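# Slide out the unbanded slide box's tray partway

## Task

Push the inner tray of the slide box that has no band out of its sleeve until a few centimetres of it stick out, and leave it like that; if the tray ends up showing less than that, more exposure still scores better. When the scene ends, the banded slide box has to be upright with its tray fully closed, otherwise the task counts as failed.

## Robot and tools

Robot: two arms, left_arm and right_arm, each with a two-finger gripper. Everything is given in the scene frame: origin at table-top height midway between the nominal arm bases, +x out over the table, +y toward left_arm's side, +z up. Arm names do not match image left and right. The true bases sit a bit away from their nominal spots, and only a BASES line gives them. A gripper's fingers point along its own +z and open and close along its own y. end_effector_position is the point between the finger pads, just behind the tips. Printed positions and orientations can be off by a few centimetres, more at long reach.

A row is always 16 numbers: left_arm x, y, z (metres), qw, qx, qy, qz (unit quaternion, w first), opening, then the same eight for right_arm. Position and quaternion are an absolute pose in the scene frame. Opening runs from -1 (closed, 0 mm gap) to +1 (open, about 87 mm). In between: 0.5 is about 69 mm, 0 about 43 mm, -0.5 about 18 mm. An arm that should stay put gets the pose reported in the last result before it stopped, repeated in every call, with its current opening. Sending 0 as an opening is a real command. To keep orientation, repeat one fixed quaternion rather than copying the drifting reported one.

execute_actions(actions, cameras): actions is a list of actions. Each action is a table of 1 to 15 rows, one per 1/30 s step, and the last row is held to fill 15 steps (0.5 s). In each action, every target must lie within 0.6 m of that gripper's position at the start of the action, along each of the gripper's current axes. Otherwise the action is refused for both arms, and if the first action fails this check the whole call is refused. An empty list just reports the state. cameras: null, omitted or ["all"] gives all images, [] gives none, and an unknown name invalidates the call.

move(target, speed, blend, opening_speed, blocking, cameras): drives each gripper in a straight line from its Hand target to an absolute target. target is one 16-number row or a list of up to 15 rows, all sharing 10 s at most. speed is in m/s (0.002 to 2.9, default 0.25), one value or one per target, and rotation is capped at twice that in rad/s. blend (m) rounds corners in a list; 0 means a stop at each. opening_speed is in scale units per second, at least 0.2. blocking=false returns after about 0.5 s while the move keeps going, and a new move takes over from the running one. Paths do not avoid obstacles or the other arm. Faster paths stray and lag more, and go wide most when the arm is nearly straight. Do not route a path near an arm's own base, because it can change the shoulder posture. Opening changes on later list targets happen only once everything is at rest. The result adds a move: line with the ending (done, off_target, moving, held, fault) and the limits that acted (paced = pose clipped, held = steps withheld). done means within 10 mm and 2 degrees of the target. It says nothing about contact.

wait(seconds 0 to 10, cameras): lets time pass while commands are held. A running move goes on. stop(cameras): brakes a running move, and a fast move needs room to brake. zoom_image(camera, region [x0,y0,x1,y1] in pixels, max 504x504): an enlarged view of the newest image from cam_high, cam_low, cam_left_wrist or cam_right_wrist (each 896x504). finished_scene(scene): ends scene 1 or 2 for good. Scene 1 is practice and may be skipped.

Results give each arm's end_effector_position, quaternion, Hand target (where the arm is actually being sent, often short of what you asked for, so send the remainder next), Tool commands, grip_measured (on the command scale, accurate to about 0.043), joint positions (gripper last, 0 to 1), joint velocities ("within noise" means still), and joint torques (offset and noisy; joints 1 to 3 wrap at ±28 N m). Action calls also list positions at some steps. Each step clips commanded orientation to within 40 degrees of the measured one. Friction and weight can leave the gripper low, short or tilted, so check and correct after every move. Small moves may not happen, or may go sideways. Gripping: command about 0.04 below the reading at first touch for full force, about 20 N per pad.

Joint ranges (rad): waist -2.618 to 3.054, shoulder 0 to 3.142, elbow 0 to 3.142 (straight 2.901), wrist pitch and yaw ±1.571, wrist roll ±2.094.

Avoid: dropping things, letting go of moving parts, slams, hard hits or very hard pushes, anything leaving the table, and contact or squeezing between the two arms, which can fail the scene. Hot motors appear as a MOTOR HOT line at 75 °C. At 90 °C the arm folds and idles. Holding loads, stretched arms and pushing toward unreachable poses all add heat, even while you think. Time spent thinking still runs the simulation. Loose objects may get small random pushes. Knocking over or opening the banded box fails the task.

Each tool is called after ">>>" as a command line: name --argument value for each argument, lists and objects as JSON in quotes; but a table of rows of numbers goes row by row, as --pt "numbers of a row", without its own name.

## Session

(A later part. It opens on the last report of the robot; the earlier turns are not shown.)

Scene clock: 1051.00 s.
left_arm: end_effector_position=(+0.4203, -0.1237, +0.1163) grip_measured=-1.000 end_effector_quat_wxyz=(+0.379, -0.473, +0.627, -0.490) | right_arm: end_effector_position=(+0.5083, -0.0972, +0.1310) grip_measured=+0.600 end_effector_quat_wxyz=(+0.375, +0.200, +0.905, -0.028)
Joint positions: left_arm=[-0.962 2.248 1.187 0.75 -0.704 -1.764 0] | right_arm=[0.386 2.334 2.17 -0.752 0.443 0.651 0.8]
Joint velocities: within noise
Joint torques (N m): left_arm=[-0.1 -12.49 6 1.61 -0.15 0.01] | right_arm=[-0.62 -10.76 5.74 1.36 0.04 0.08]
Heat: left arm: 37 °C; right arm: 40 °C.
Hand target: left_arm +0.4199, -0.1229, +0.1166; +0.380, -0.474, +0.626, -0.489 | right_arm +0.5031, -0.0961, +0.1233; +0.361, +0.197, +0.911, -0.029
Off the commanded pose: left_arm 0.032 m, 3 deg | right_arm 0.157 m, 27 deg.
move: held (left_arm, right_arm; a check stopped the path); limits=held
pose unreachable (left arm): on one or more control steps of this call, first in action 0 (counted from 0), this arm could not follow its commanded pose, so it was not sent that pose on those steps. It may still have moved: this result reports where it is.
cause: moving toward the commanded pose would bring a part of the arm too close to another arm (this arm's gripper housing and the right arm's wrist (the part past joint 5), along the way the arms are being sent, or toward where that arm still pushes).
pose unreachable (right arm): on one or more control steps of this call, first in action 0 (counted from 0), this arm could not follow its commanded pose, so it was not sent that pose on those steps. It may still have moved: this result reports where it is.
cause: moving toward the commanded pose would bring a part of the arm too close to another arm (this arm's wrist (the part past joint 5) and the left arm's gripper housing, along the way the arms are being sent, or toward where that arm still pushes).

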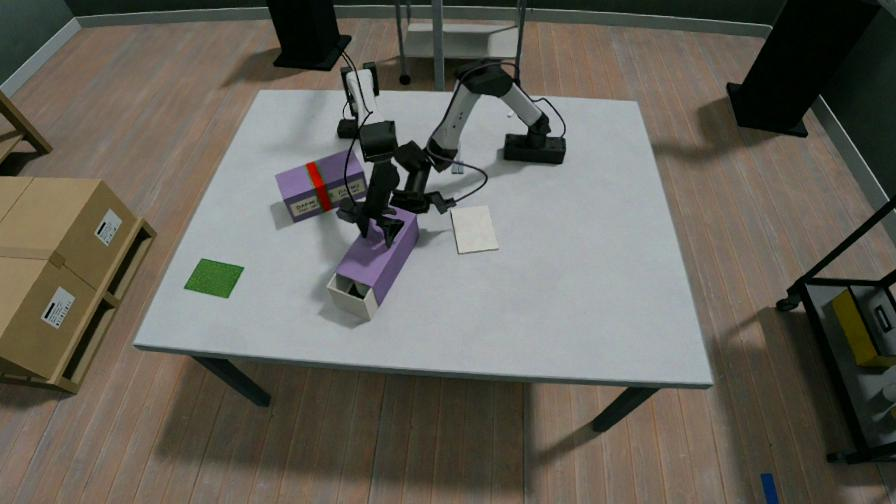

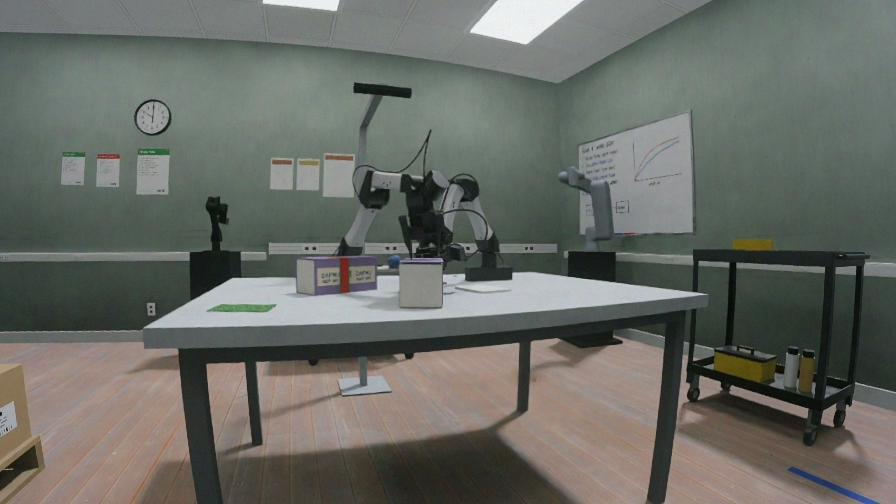

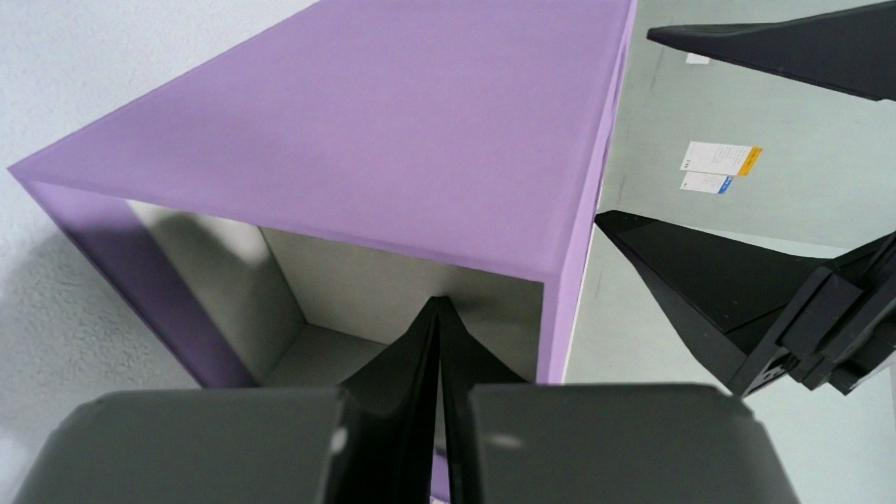

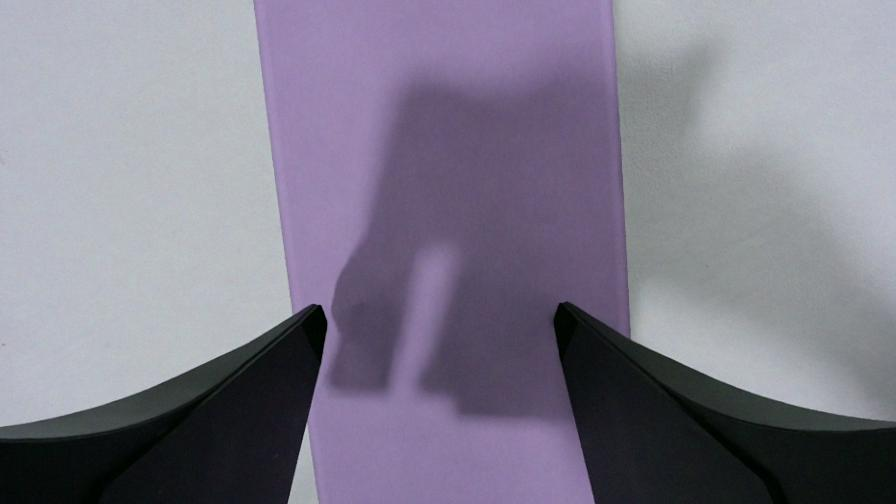

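>>> move --pt "0.29 -0.093 0.122 0.392 -0.484 0.608 -0.492 -1 0.508 -0.097 0.10 0.375 0.2 0.905 -0.028 0.6" --pt "0.27 -0.05 0.16 0.392 -0.484 0.608 -0.492 -1 0.50 -0.097 0.20 0.375 0.2 0.905 -0.028 0.6" --speed 0.1

>>> zoom_image --camera "cam_high" --region '[240, 130, 480, 330]'

Scene clock: 1066.47 s.
left_arm: end_effector_position=(+0.2724, -0.0554, +0.1530) grip_measured=-1.000 end_effector_quat_wxyz=(+0.388, -0.481, +0.614, -0.491) | right_arm: end_effector_position=(+0.4978, -0.1031, +0.1896) grip_measured=+0.600 end_effector_quat_wxyz=(+0.367, +0.198, +0.908, -0.042)
Joint positions: left_arm=[-1.266 1.792 0.671 0.694 -1.019 -1.938 0] | right_arm=[0.387 2.395 2.527 -1.076 0.458 0.649 0.8]
Joint velocities: within noise
Joint torques (N m): left_arm=[-0.79 -10.84 4.48 1.23 -0.32 0] | right_arm=[-0.32 -10.93 8.77 1.47 0.07 0.12]
Heat: left arm: 39 °C; right arm: 46 °C.
Hand target: left_arm +0.2703, -0.0502, +0.1598; +0.392, -0.484, +0.608, -0.492 | right_arm +0.4997, -0.0972, +0.2000; +0.376, +0.200, +0.904, -0.028
Off the commanded pose: left_arm 0.009 m, 1 deg | right_arm 0.012 m, 2 deg.
move: off_target (right_arm)

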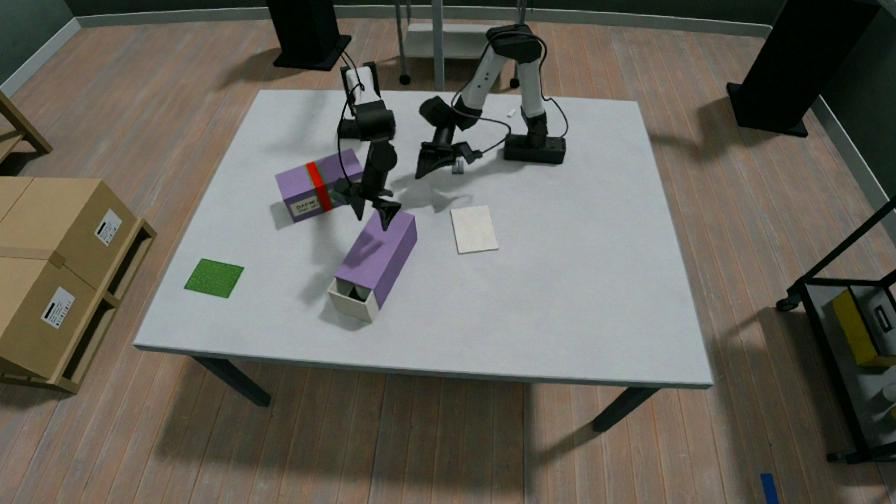

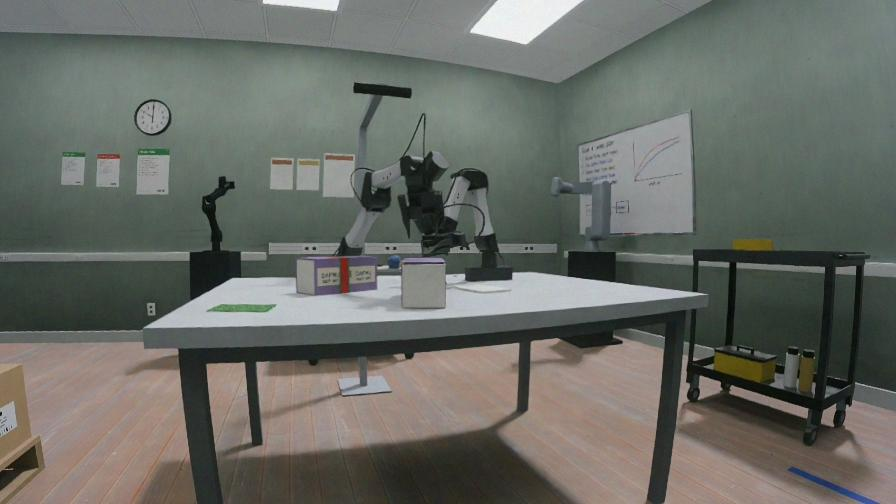

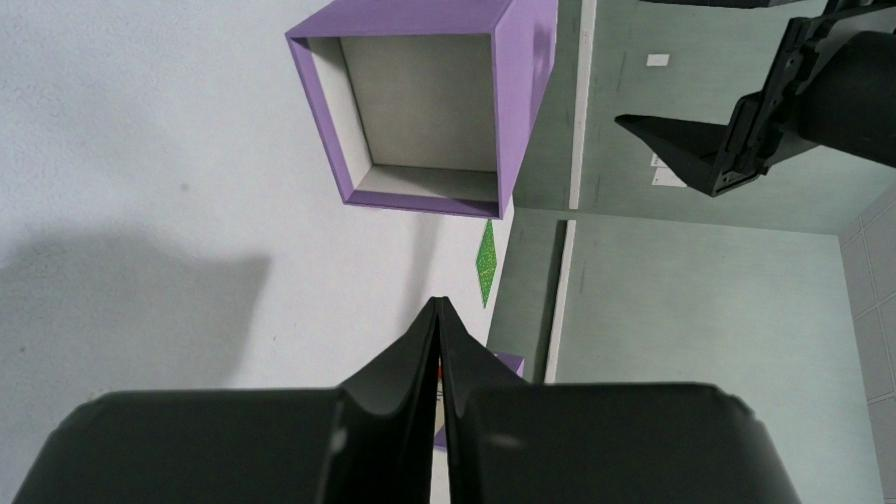

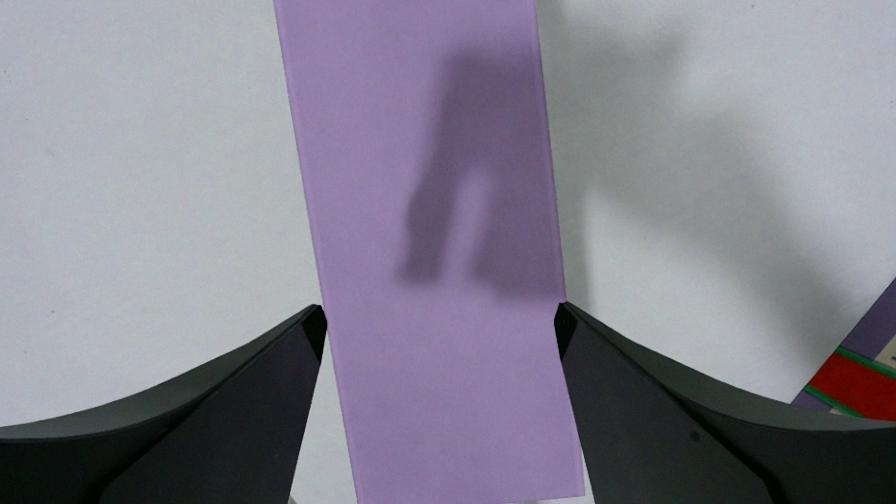

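Scaled by 2.100 from the camera's 896x504 image, which has a finer 1280x720 frame.

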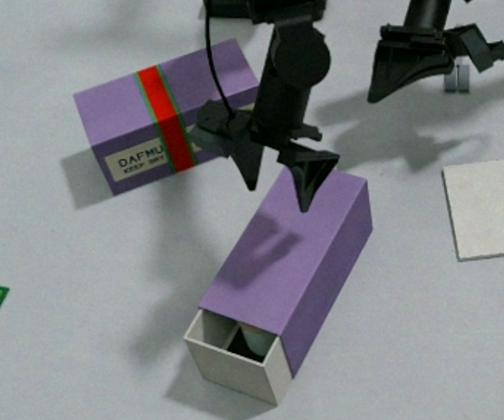

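>>> move --pt "0.315 -0.092 0.125 0.392 -0.484 0.608 -0.492 -1 0.555 -0.117 0.18 0.155 0.1205 0.98 -0.019 0.6" --pt "0.39 -0.11 0.123 0.392 -0.484 0.608 -0.492 -1 0.55 -0.115 0.06 0.155 0.1205 0.98 -0.019 0.6" --speed 0.12

Scene clock: 1093.50 s.
left_arm: end_effector_position=(+0.3856, -0.1070, +0.1291) grip_measured=-1.000 end_effector_quat_wxyz=(+0.387, -0.486, +0.604, -0.499) | right_arm: end_effector_position=(+0.5611, -0.1169, +0.1312) grip_measured=+0.600 end_effector_quat_wxyz=(+0.352, +0.119, +0.928, +0.038)
Joint positions: left_arm=[-1.028 2.154 1.037 0.823 -0.805 -1.805 0] | right_arm=[0.263 2.712 2.886 -1.038 0.176 0.437 0.8]
Joint velocities: within noise
Joint torques (N m): left_arm=[0.64 -8.99 7.94 1.44 -0.05 0.16] | right_arm=[-0.81 -5.42 2.86 1.34 -0.19 0.15]
Heat: left arm: 38 °C; right arm: 49 °C.
Hand target: left_arm +0.3898, -0.1097, +0.1230; +0.392, -0.484, +0.608, -0.492 | right_arm +0.5458, -0.1163, +0.0626; +0.280, +0.117, +0.952, +0.025
Off the commanded pose: left_arm 0.008 m, 1 deg | right_arm 0.072 m, 24 deg.
elbow stopped short (right arm): the move would have taken joint 3 (elbow) straighter than the controller allows.
elbow read too straight (right arm): the controller reads joint 3 (elbow) straighter than it allows; while it does, the hand can move without a command.
move: off_target (right_arm)

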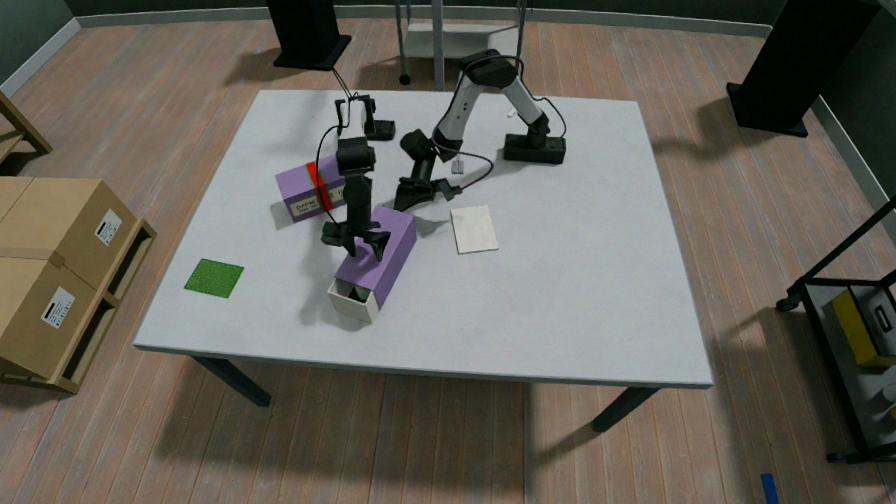

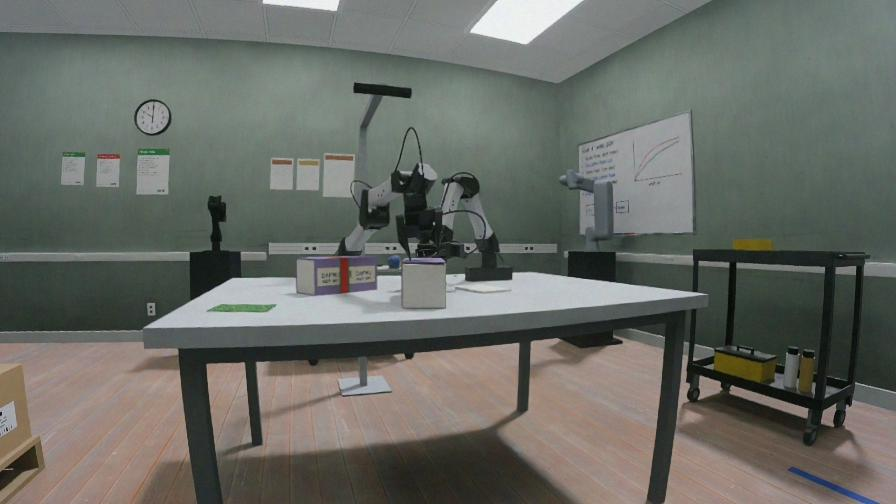

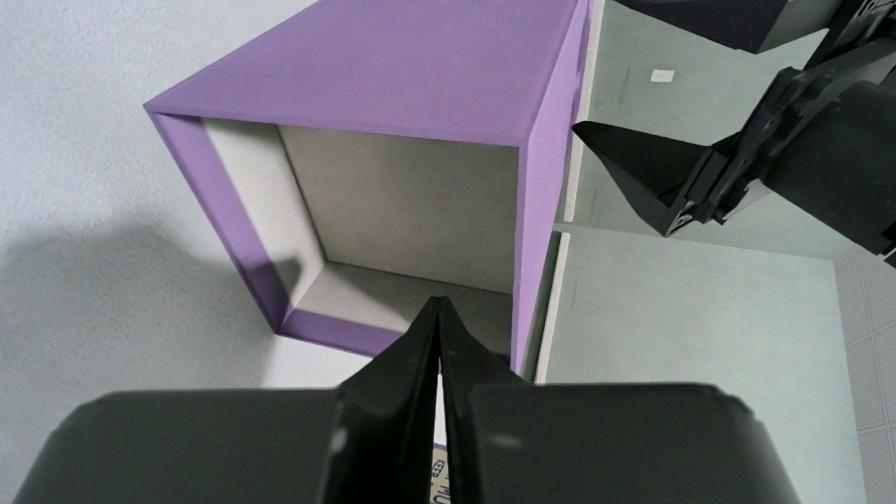

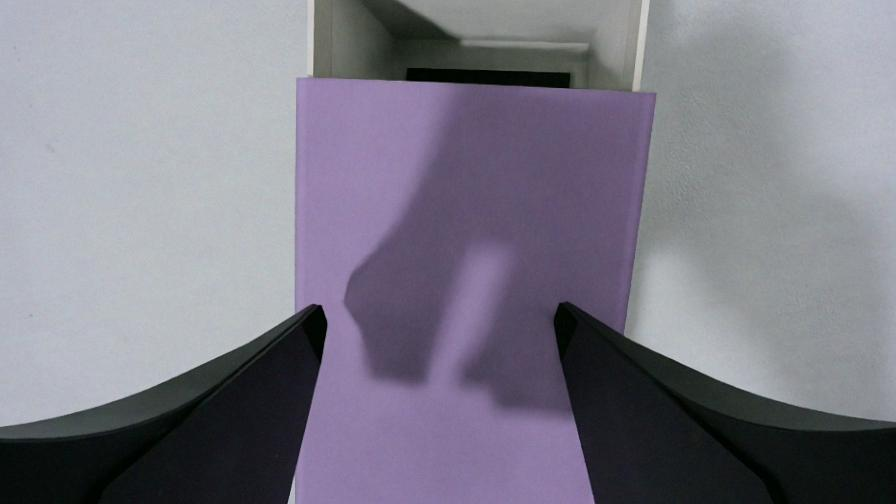

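>>> move --pt "0.425 -0.119 0.122 0.392 -0.484 0.608 -0.492 -1 0.535 -0.11 0.04 0.155 0.1205 0.98 -0.019 0.6" --pt "0.48 -0.131 0.122 0.392 -0.484 0.608 -0.492 -1 0.515 -0.105 0.03 0.155 0.1205 0.98 -0.019 0.6" --speed 0.08

>>> zoom_image --camera "cam_high" --region '[240, 130, 480, 330]'

Scene clock: 1103.80 s.
left_arm: end_effector_position=(+0.4582, -0.1336, +0.1140) grip_measured=-1.000 end_effector_quat_wxyz=(+0.382, -0.477, +0.627, -0.483) | right_arm: end_effector_position=(+0.5850, -0.1169, +0.1290) grip_measured=+0.600 end_effector_quat_wxyz=(+0.402, +0.131, +0.906, +0.017)
Joint positions: left_arm=[-0.909 2.333 1.352 0.67 -0.665 -1.748 0] | right_arm=[0.278 2.699 2.792 -0.87 0.264 0.438 0.8]
Joint velocities: within noise
Joint torques (N m): left_arm=[3.06 -10.69 10.78 1.82 -0.09 0.09] | right_arm=[0.62 -7.69 0.36 -0.58 -0.75 0.6]
Heat: left arm: 38 °C; right arm: 46 °C.
Hand target: left_arm +0.4786, -0.1293, +0.1222; +0.392, -0.484, +0.608, -0.492 | right_arm +0.5232, -0.1061, +0.0425; +0.243, +0.121, +0.963, +0.005
Off the commanded pose: left_arm 0.023 m, 3 deg | right_arm 0.122 m, 30 deg.
move: off_target (left_arm, right_arm)

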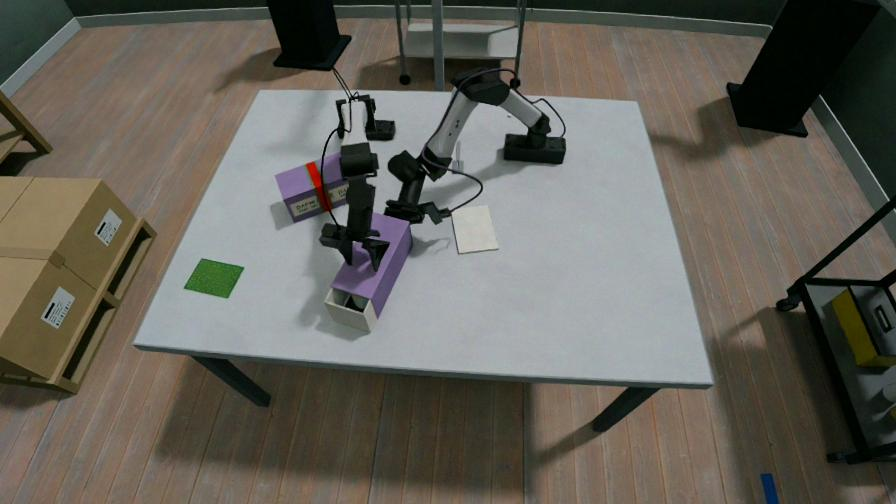

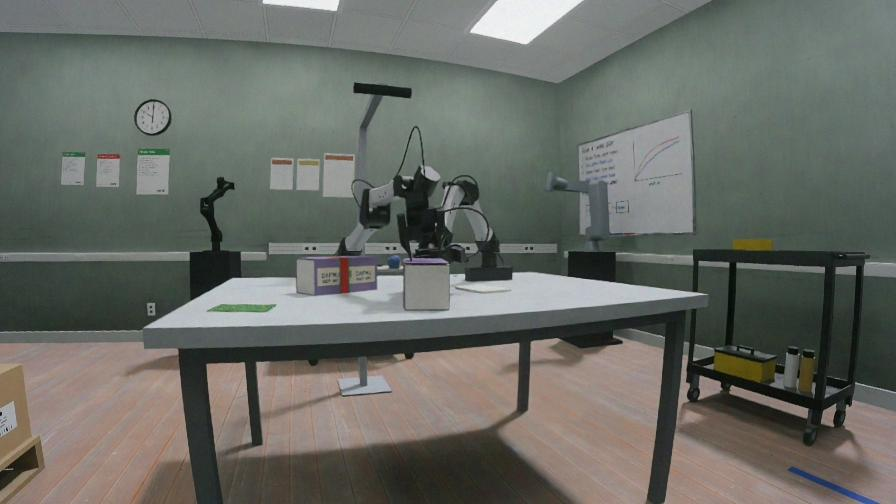

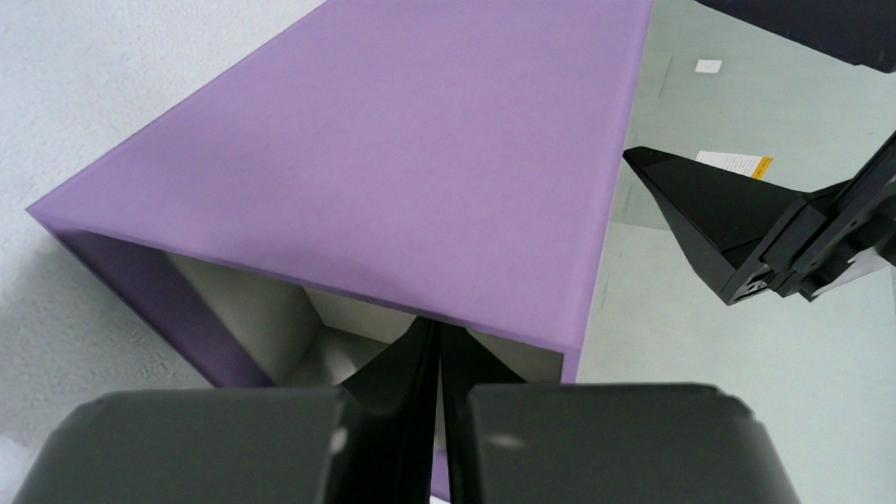

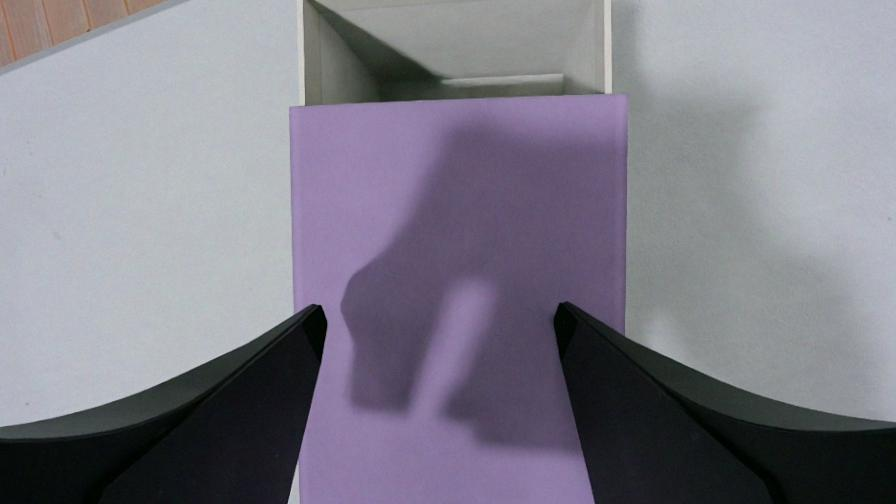

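Scaled by 2.100 from the camera's 896x504 image, which has a finer 1280x720 frame.

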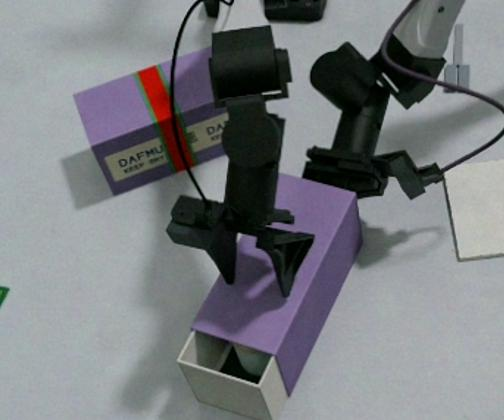

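>>> move --pt "0.50 -0.132 0.125 0.392 -0.484 0.608 -0.492 -1 0.47 -0.093 0.02 0.155 0.1205 0.98 -0.019 0.6" --speed 0.08

>>> zoom_image --camera "cam_high" --region '[240, 130, 480, 330]'

Scene clock: 1114.87 s.
left_arm: end_effector_position=(+0.4735, -0.1379, +0.1145) grip_measured=-1.000 end_effector_quat_wxyz=(+0.377, -0.475, +0.632, -0.483) | right_arm: end_effector_position=(+0.5628, -0.1058, +0.1283) grip_measured=+0.600 end_effector_quat_wxyz=(+0.383, +0.142, +0.913, +0.014)
Joint positions: left_arm=[-0.883 2.362 1.421 0.626 -0.626 -1.74 0] | right_arm=[0.307 2.569 2.561 -0.819 0.285 0.488 0.8]
Joint velocities: within noise
Joint torques (N m): left_arm=[3.63 -11.21 11.19 1.84 -0.18 0.1] | right_arm=[1.5 -6.97 -0.08 -1.25 -0.81 0.67]
Heat: left arm: 38 °C; right arm: 46 °C.
Hand target: left_arm +0.4981, -0.1297, +0.1255; +0.392, -0.484, +0.608, -0.492 | right_arm +0.4829, -0.0950, +0.0379; +0.196, +0.126, +0.972, -0.012
Off the commanded pose: left_arm 0.029 m, 4 deg | right_arm 0.143 m, 28 deg.
move: off_target (left_arm, right_arm)

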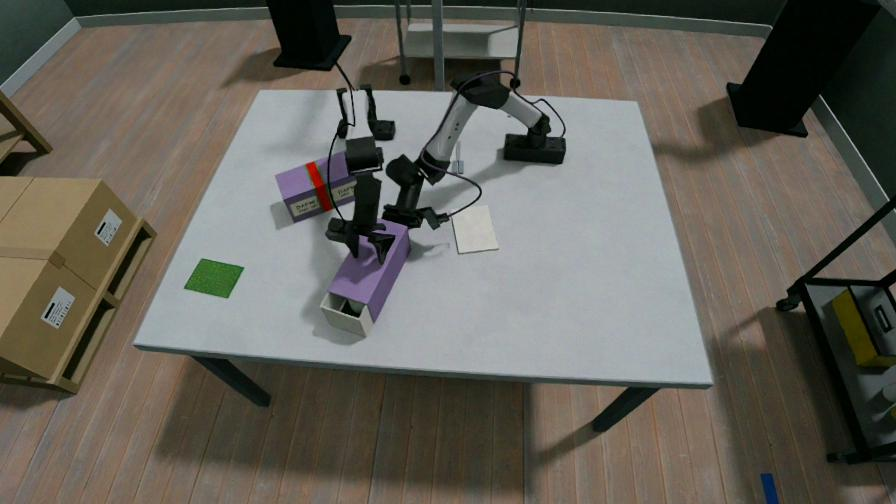

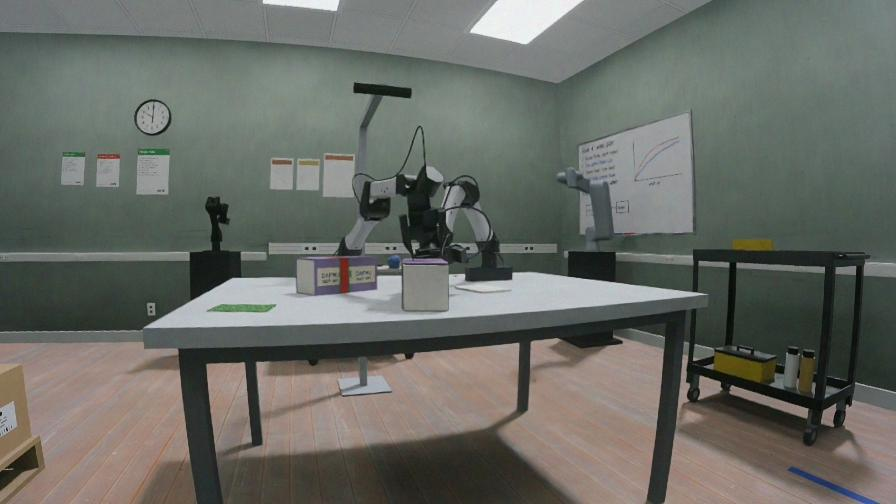

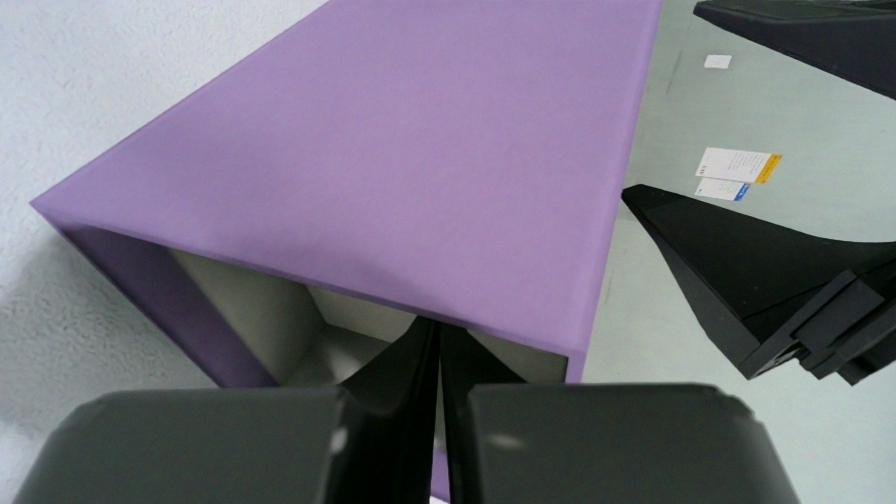

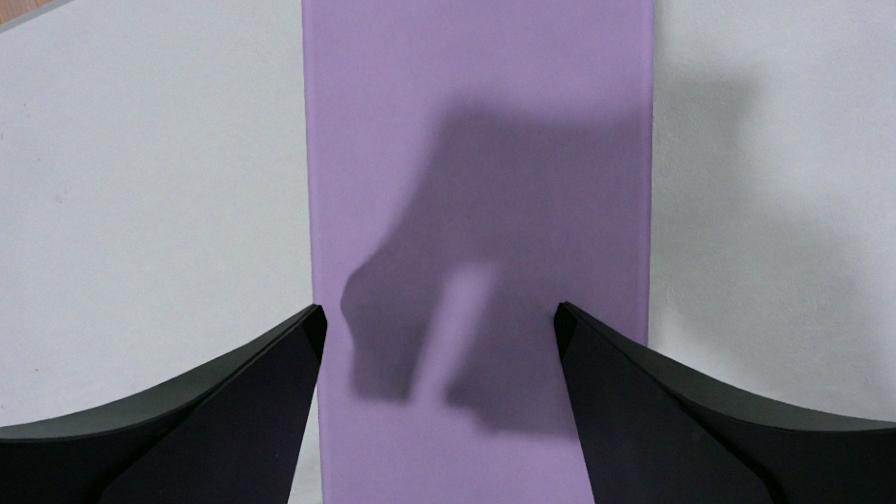

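Scaled by 2.100 from the camera's 896x504 image, which has a finer 1280x720 frame.

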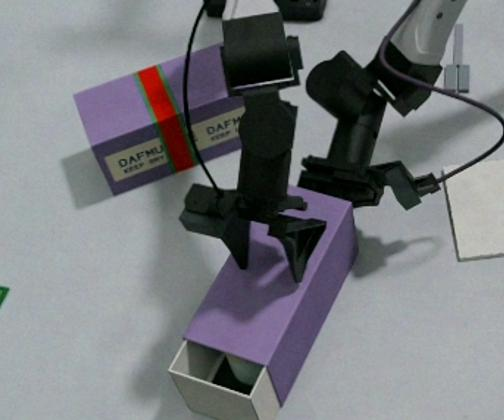

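>>> move --pt "0.30 -0.09 0.122 0.392 -0.484 0.608 -0.492 -1 0.563 -0.106 0.10 0.383 0.142 0.913 0.014 0.6" --pt "0.27 -0.05 0.16 0.392 -0.484 0.608 -0.492 -1 0.55 -0.106 0.20 0.383 0.142 0.913 0.014 0.6" --speed 0.12

>>> zoom_image --camera "cam_high" --region '[240, 130, 480, 350]'

Scene clock: 1151.00 s.
left_arm: end_effector_position=(+0.2722, -0.0555, +0.1530) grip_measured=-1.000 end_effector_quat_wxyz=(+0.388, -0.481, +0.614, -0.491) | right_arm: end_effector_position=(+0.5490, -0.1120, +0.1895) grip_measured=+0.600 end_effector_quat_wxyz=(+0.397, +0.142, +0.907, +0.012)
Joint positions: left_arm=[-1.266 1.792 0.67 0.694 -1.019 -1.937 0] | right_arm=[0.308 2.585 2.834 -1.046 0.3 0.479 0.8]
Joint velocities: within noise
Joint torques (N m): left_arm=[-0.65 -10.93 4.29 1.3 -0.35 -0.02] | right_arm=[-0.25 -11.88 8.25 1.73 -0.02 0.05]
Heat: left arm: 39 °C; right arm: 45 °C.
Hand target: left_arm +0.2702, -0.0502, +0.1598; +0.392, -0.484, +0.608, -0.492 | right_arm +0.5493, -0.1062, +0.1998; +0.406, +0.139, +0.903, +0.024
Off the commanded pose: left_arm 0.009 m, 1 deg | right_arm 0.012 m, 2 deg.
elbow stopped short (right arm): the move would have taken joint 3 (elbow) straighter than the controller allows.
move: off_target (right_arm)

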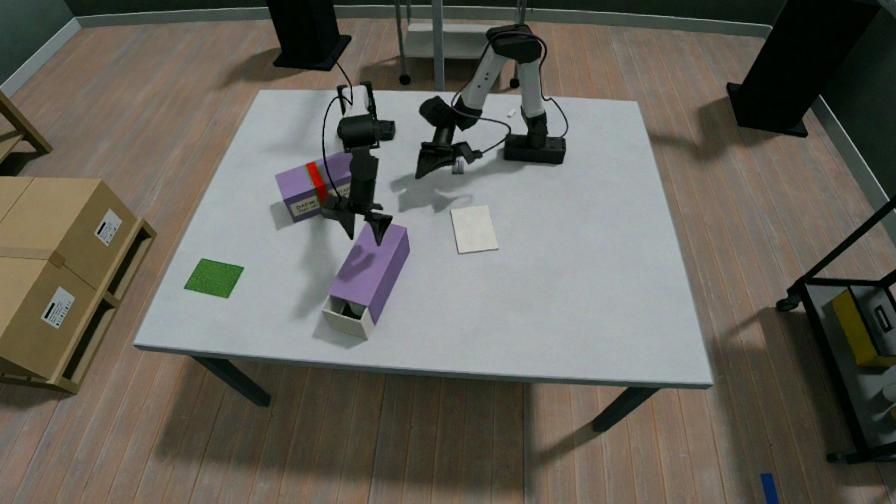

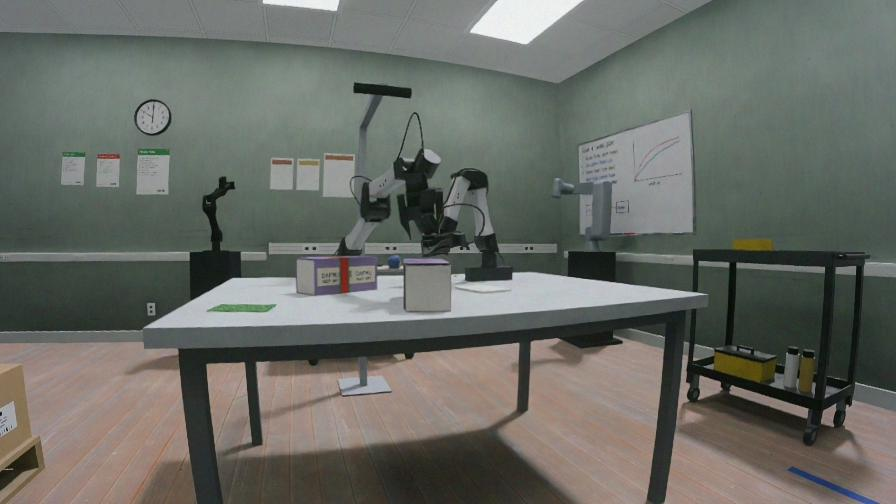

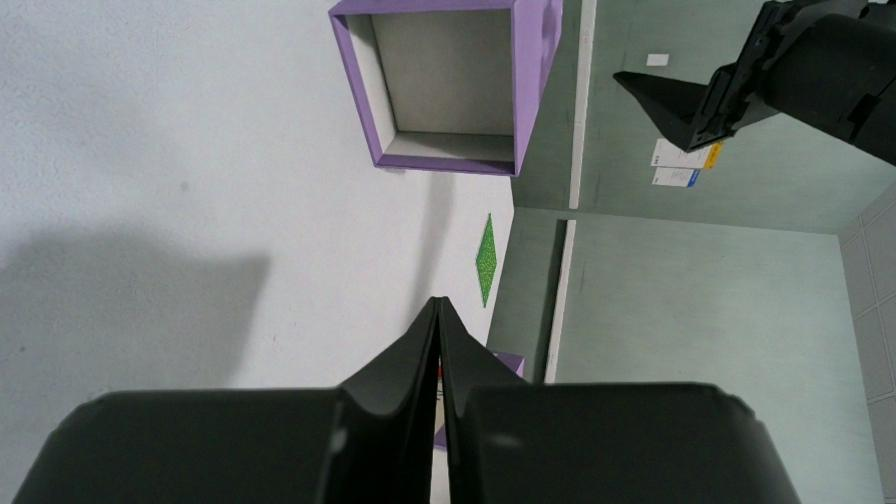

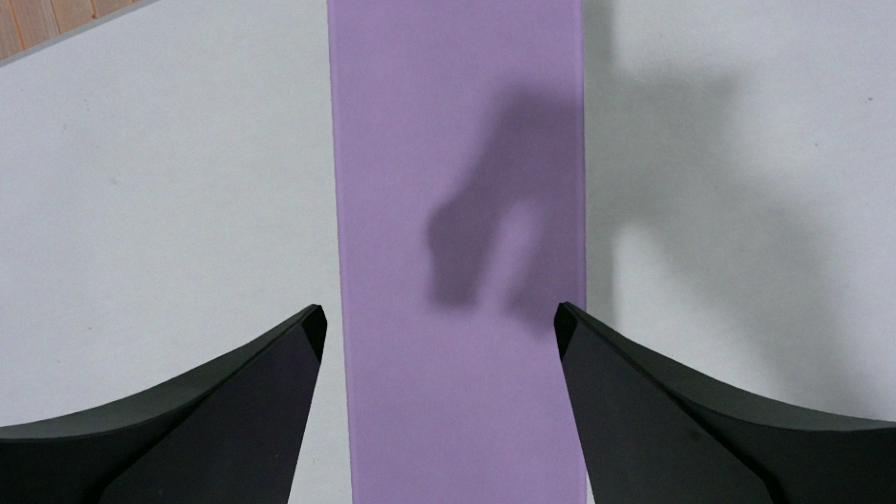

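Scaled by 2.100 from the camera's 896x504 image, which has a finer 1280x720 frame.

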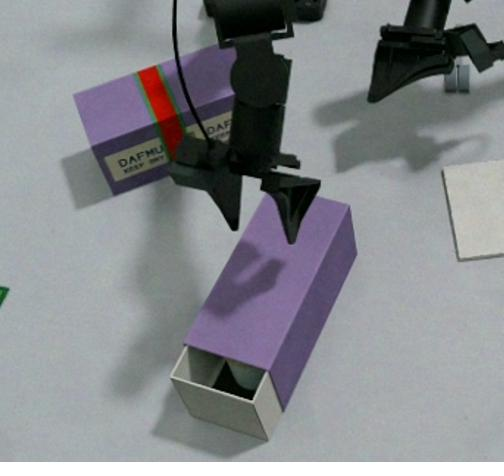

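>>> move --pt "0.30 -0.085 0.14 0.547 -0.2073 0.7487 -0.3097 -1 0.575 -0.113 0.17 0.155 0.1205 0.98 -0.019 0.6" --pt "0.40 -0.112 0.12 0.547 -0.2073 0.7487 -0.3097 -1 0.565 -0.112 0.06 0.155 0.1205 0.98 -0.019 0.6" --pt "0.455 -0.127 0.118 0.547 -0.2073 0.7487 -0.3097 -1 0.53 -0.108 0.03 0.155 0.1205 0.98 -0.019 0.6" --speed 0.13

Scene clock: 1178.93 s.
left_arm: end_effector_position=(+0.4512, -0.1226, +0.1230) grip_measured=-1.000 end_effector_quat_wxyz=(+0.547, -0.212, +0.747, -0.314) | right_arm: end_effector_position=(+0.5762, -0.1120, +0.1292) grip_measured=+0.600 end_effector_quat_wxyz=(+0.383, +0.121, +0.915, +0.029)
Joint positions: left_arm=[-0.923 2.259 1.353 0.636 -0.691 -0.972 0] | right_arm=[0.277 2.72 2.856 -0.945 0.222 0.435 0.8]
Joint velocities: within noise
Joint torques (N m): left_arm=[0.03 -10.76 9.37 1.51 -0.04 0.1] | right_arm=[-0.28 -6.12 0.08 0.25 -0.49 0.49]
Heat: left arm: 38 °C; right arm: 49 °C.
Hand target: left_arm +0.4546, -0.1268, +0.1179; +0.547, -0.207, +0.749, -0.310 | right_arm +0.5309, -0.1091, +0.0397; +0.249, +0.119, +0.961, +0.011
Off the commanded pose: left_arm 0.008 m, 1 deg | right_arm 0.109 m, 28 deg.
elbow stopped short (right arm): the move would have taken joint 3 (elbow) straighter than the controller allows.
move: off_target (right_arm)

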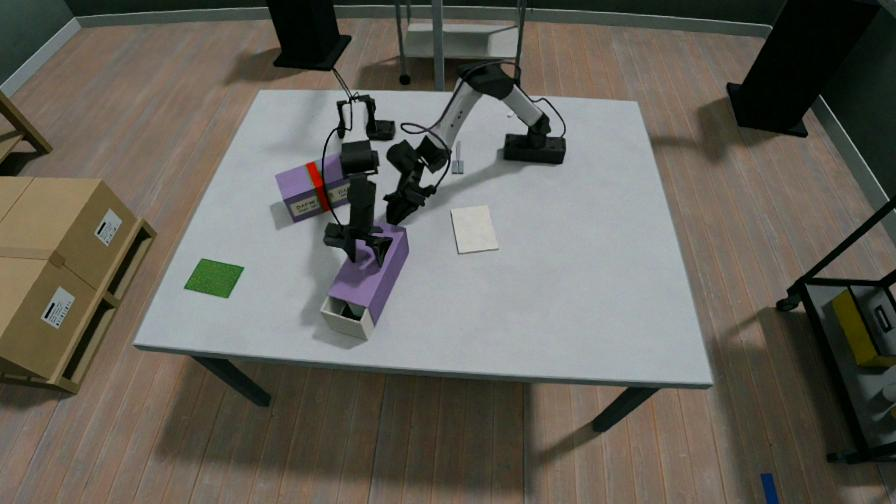

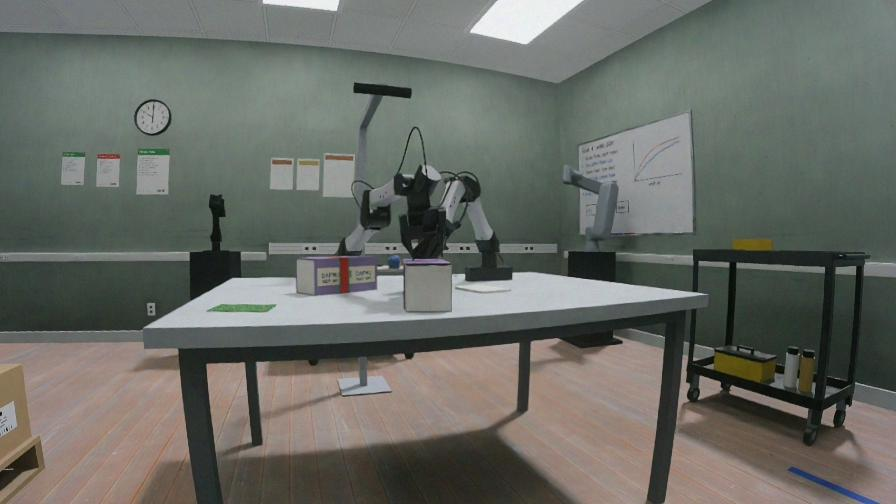

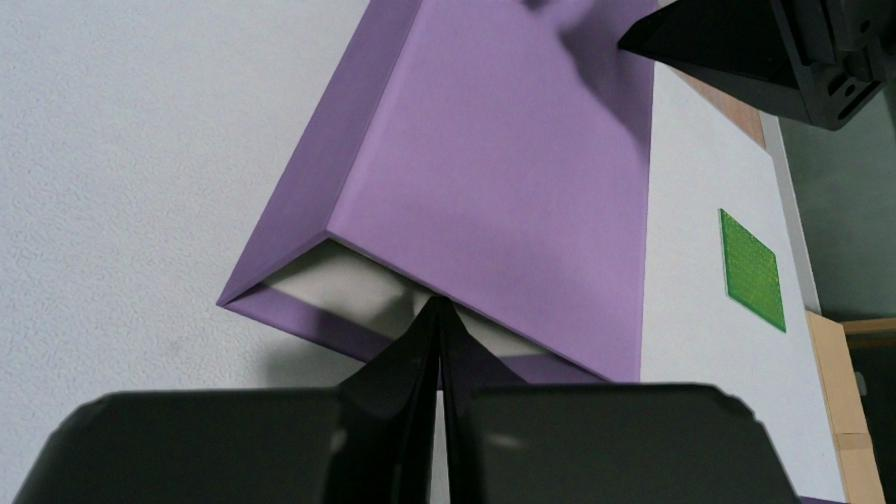

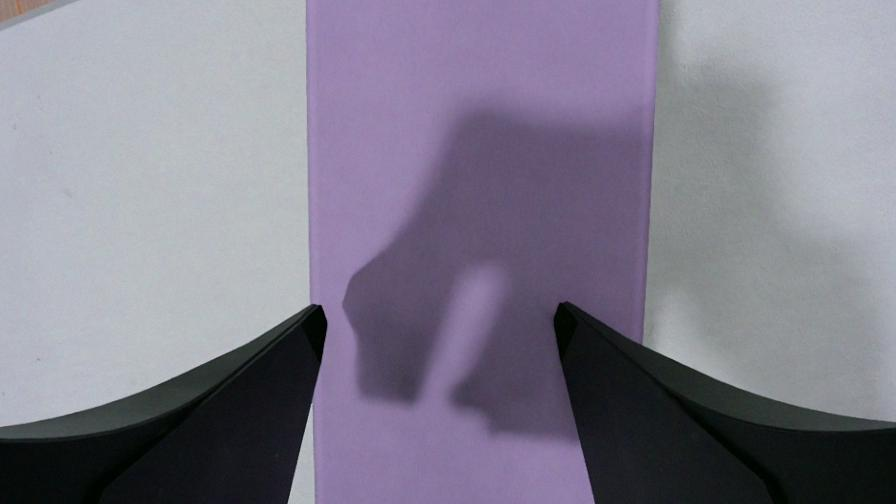

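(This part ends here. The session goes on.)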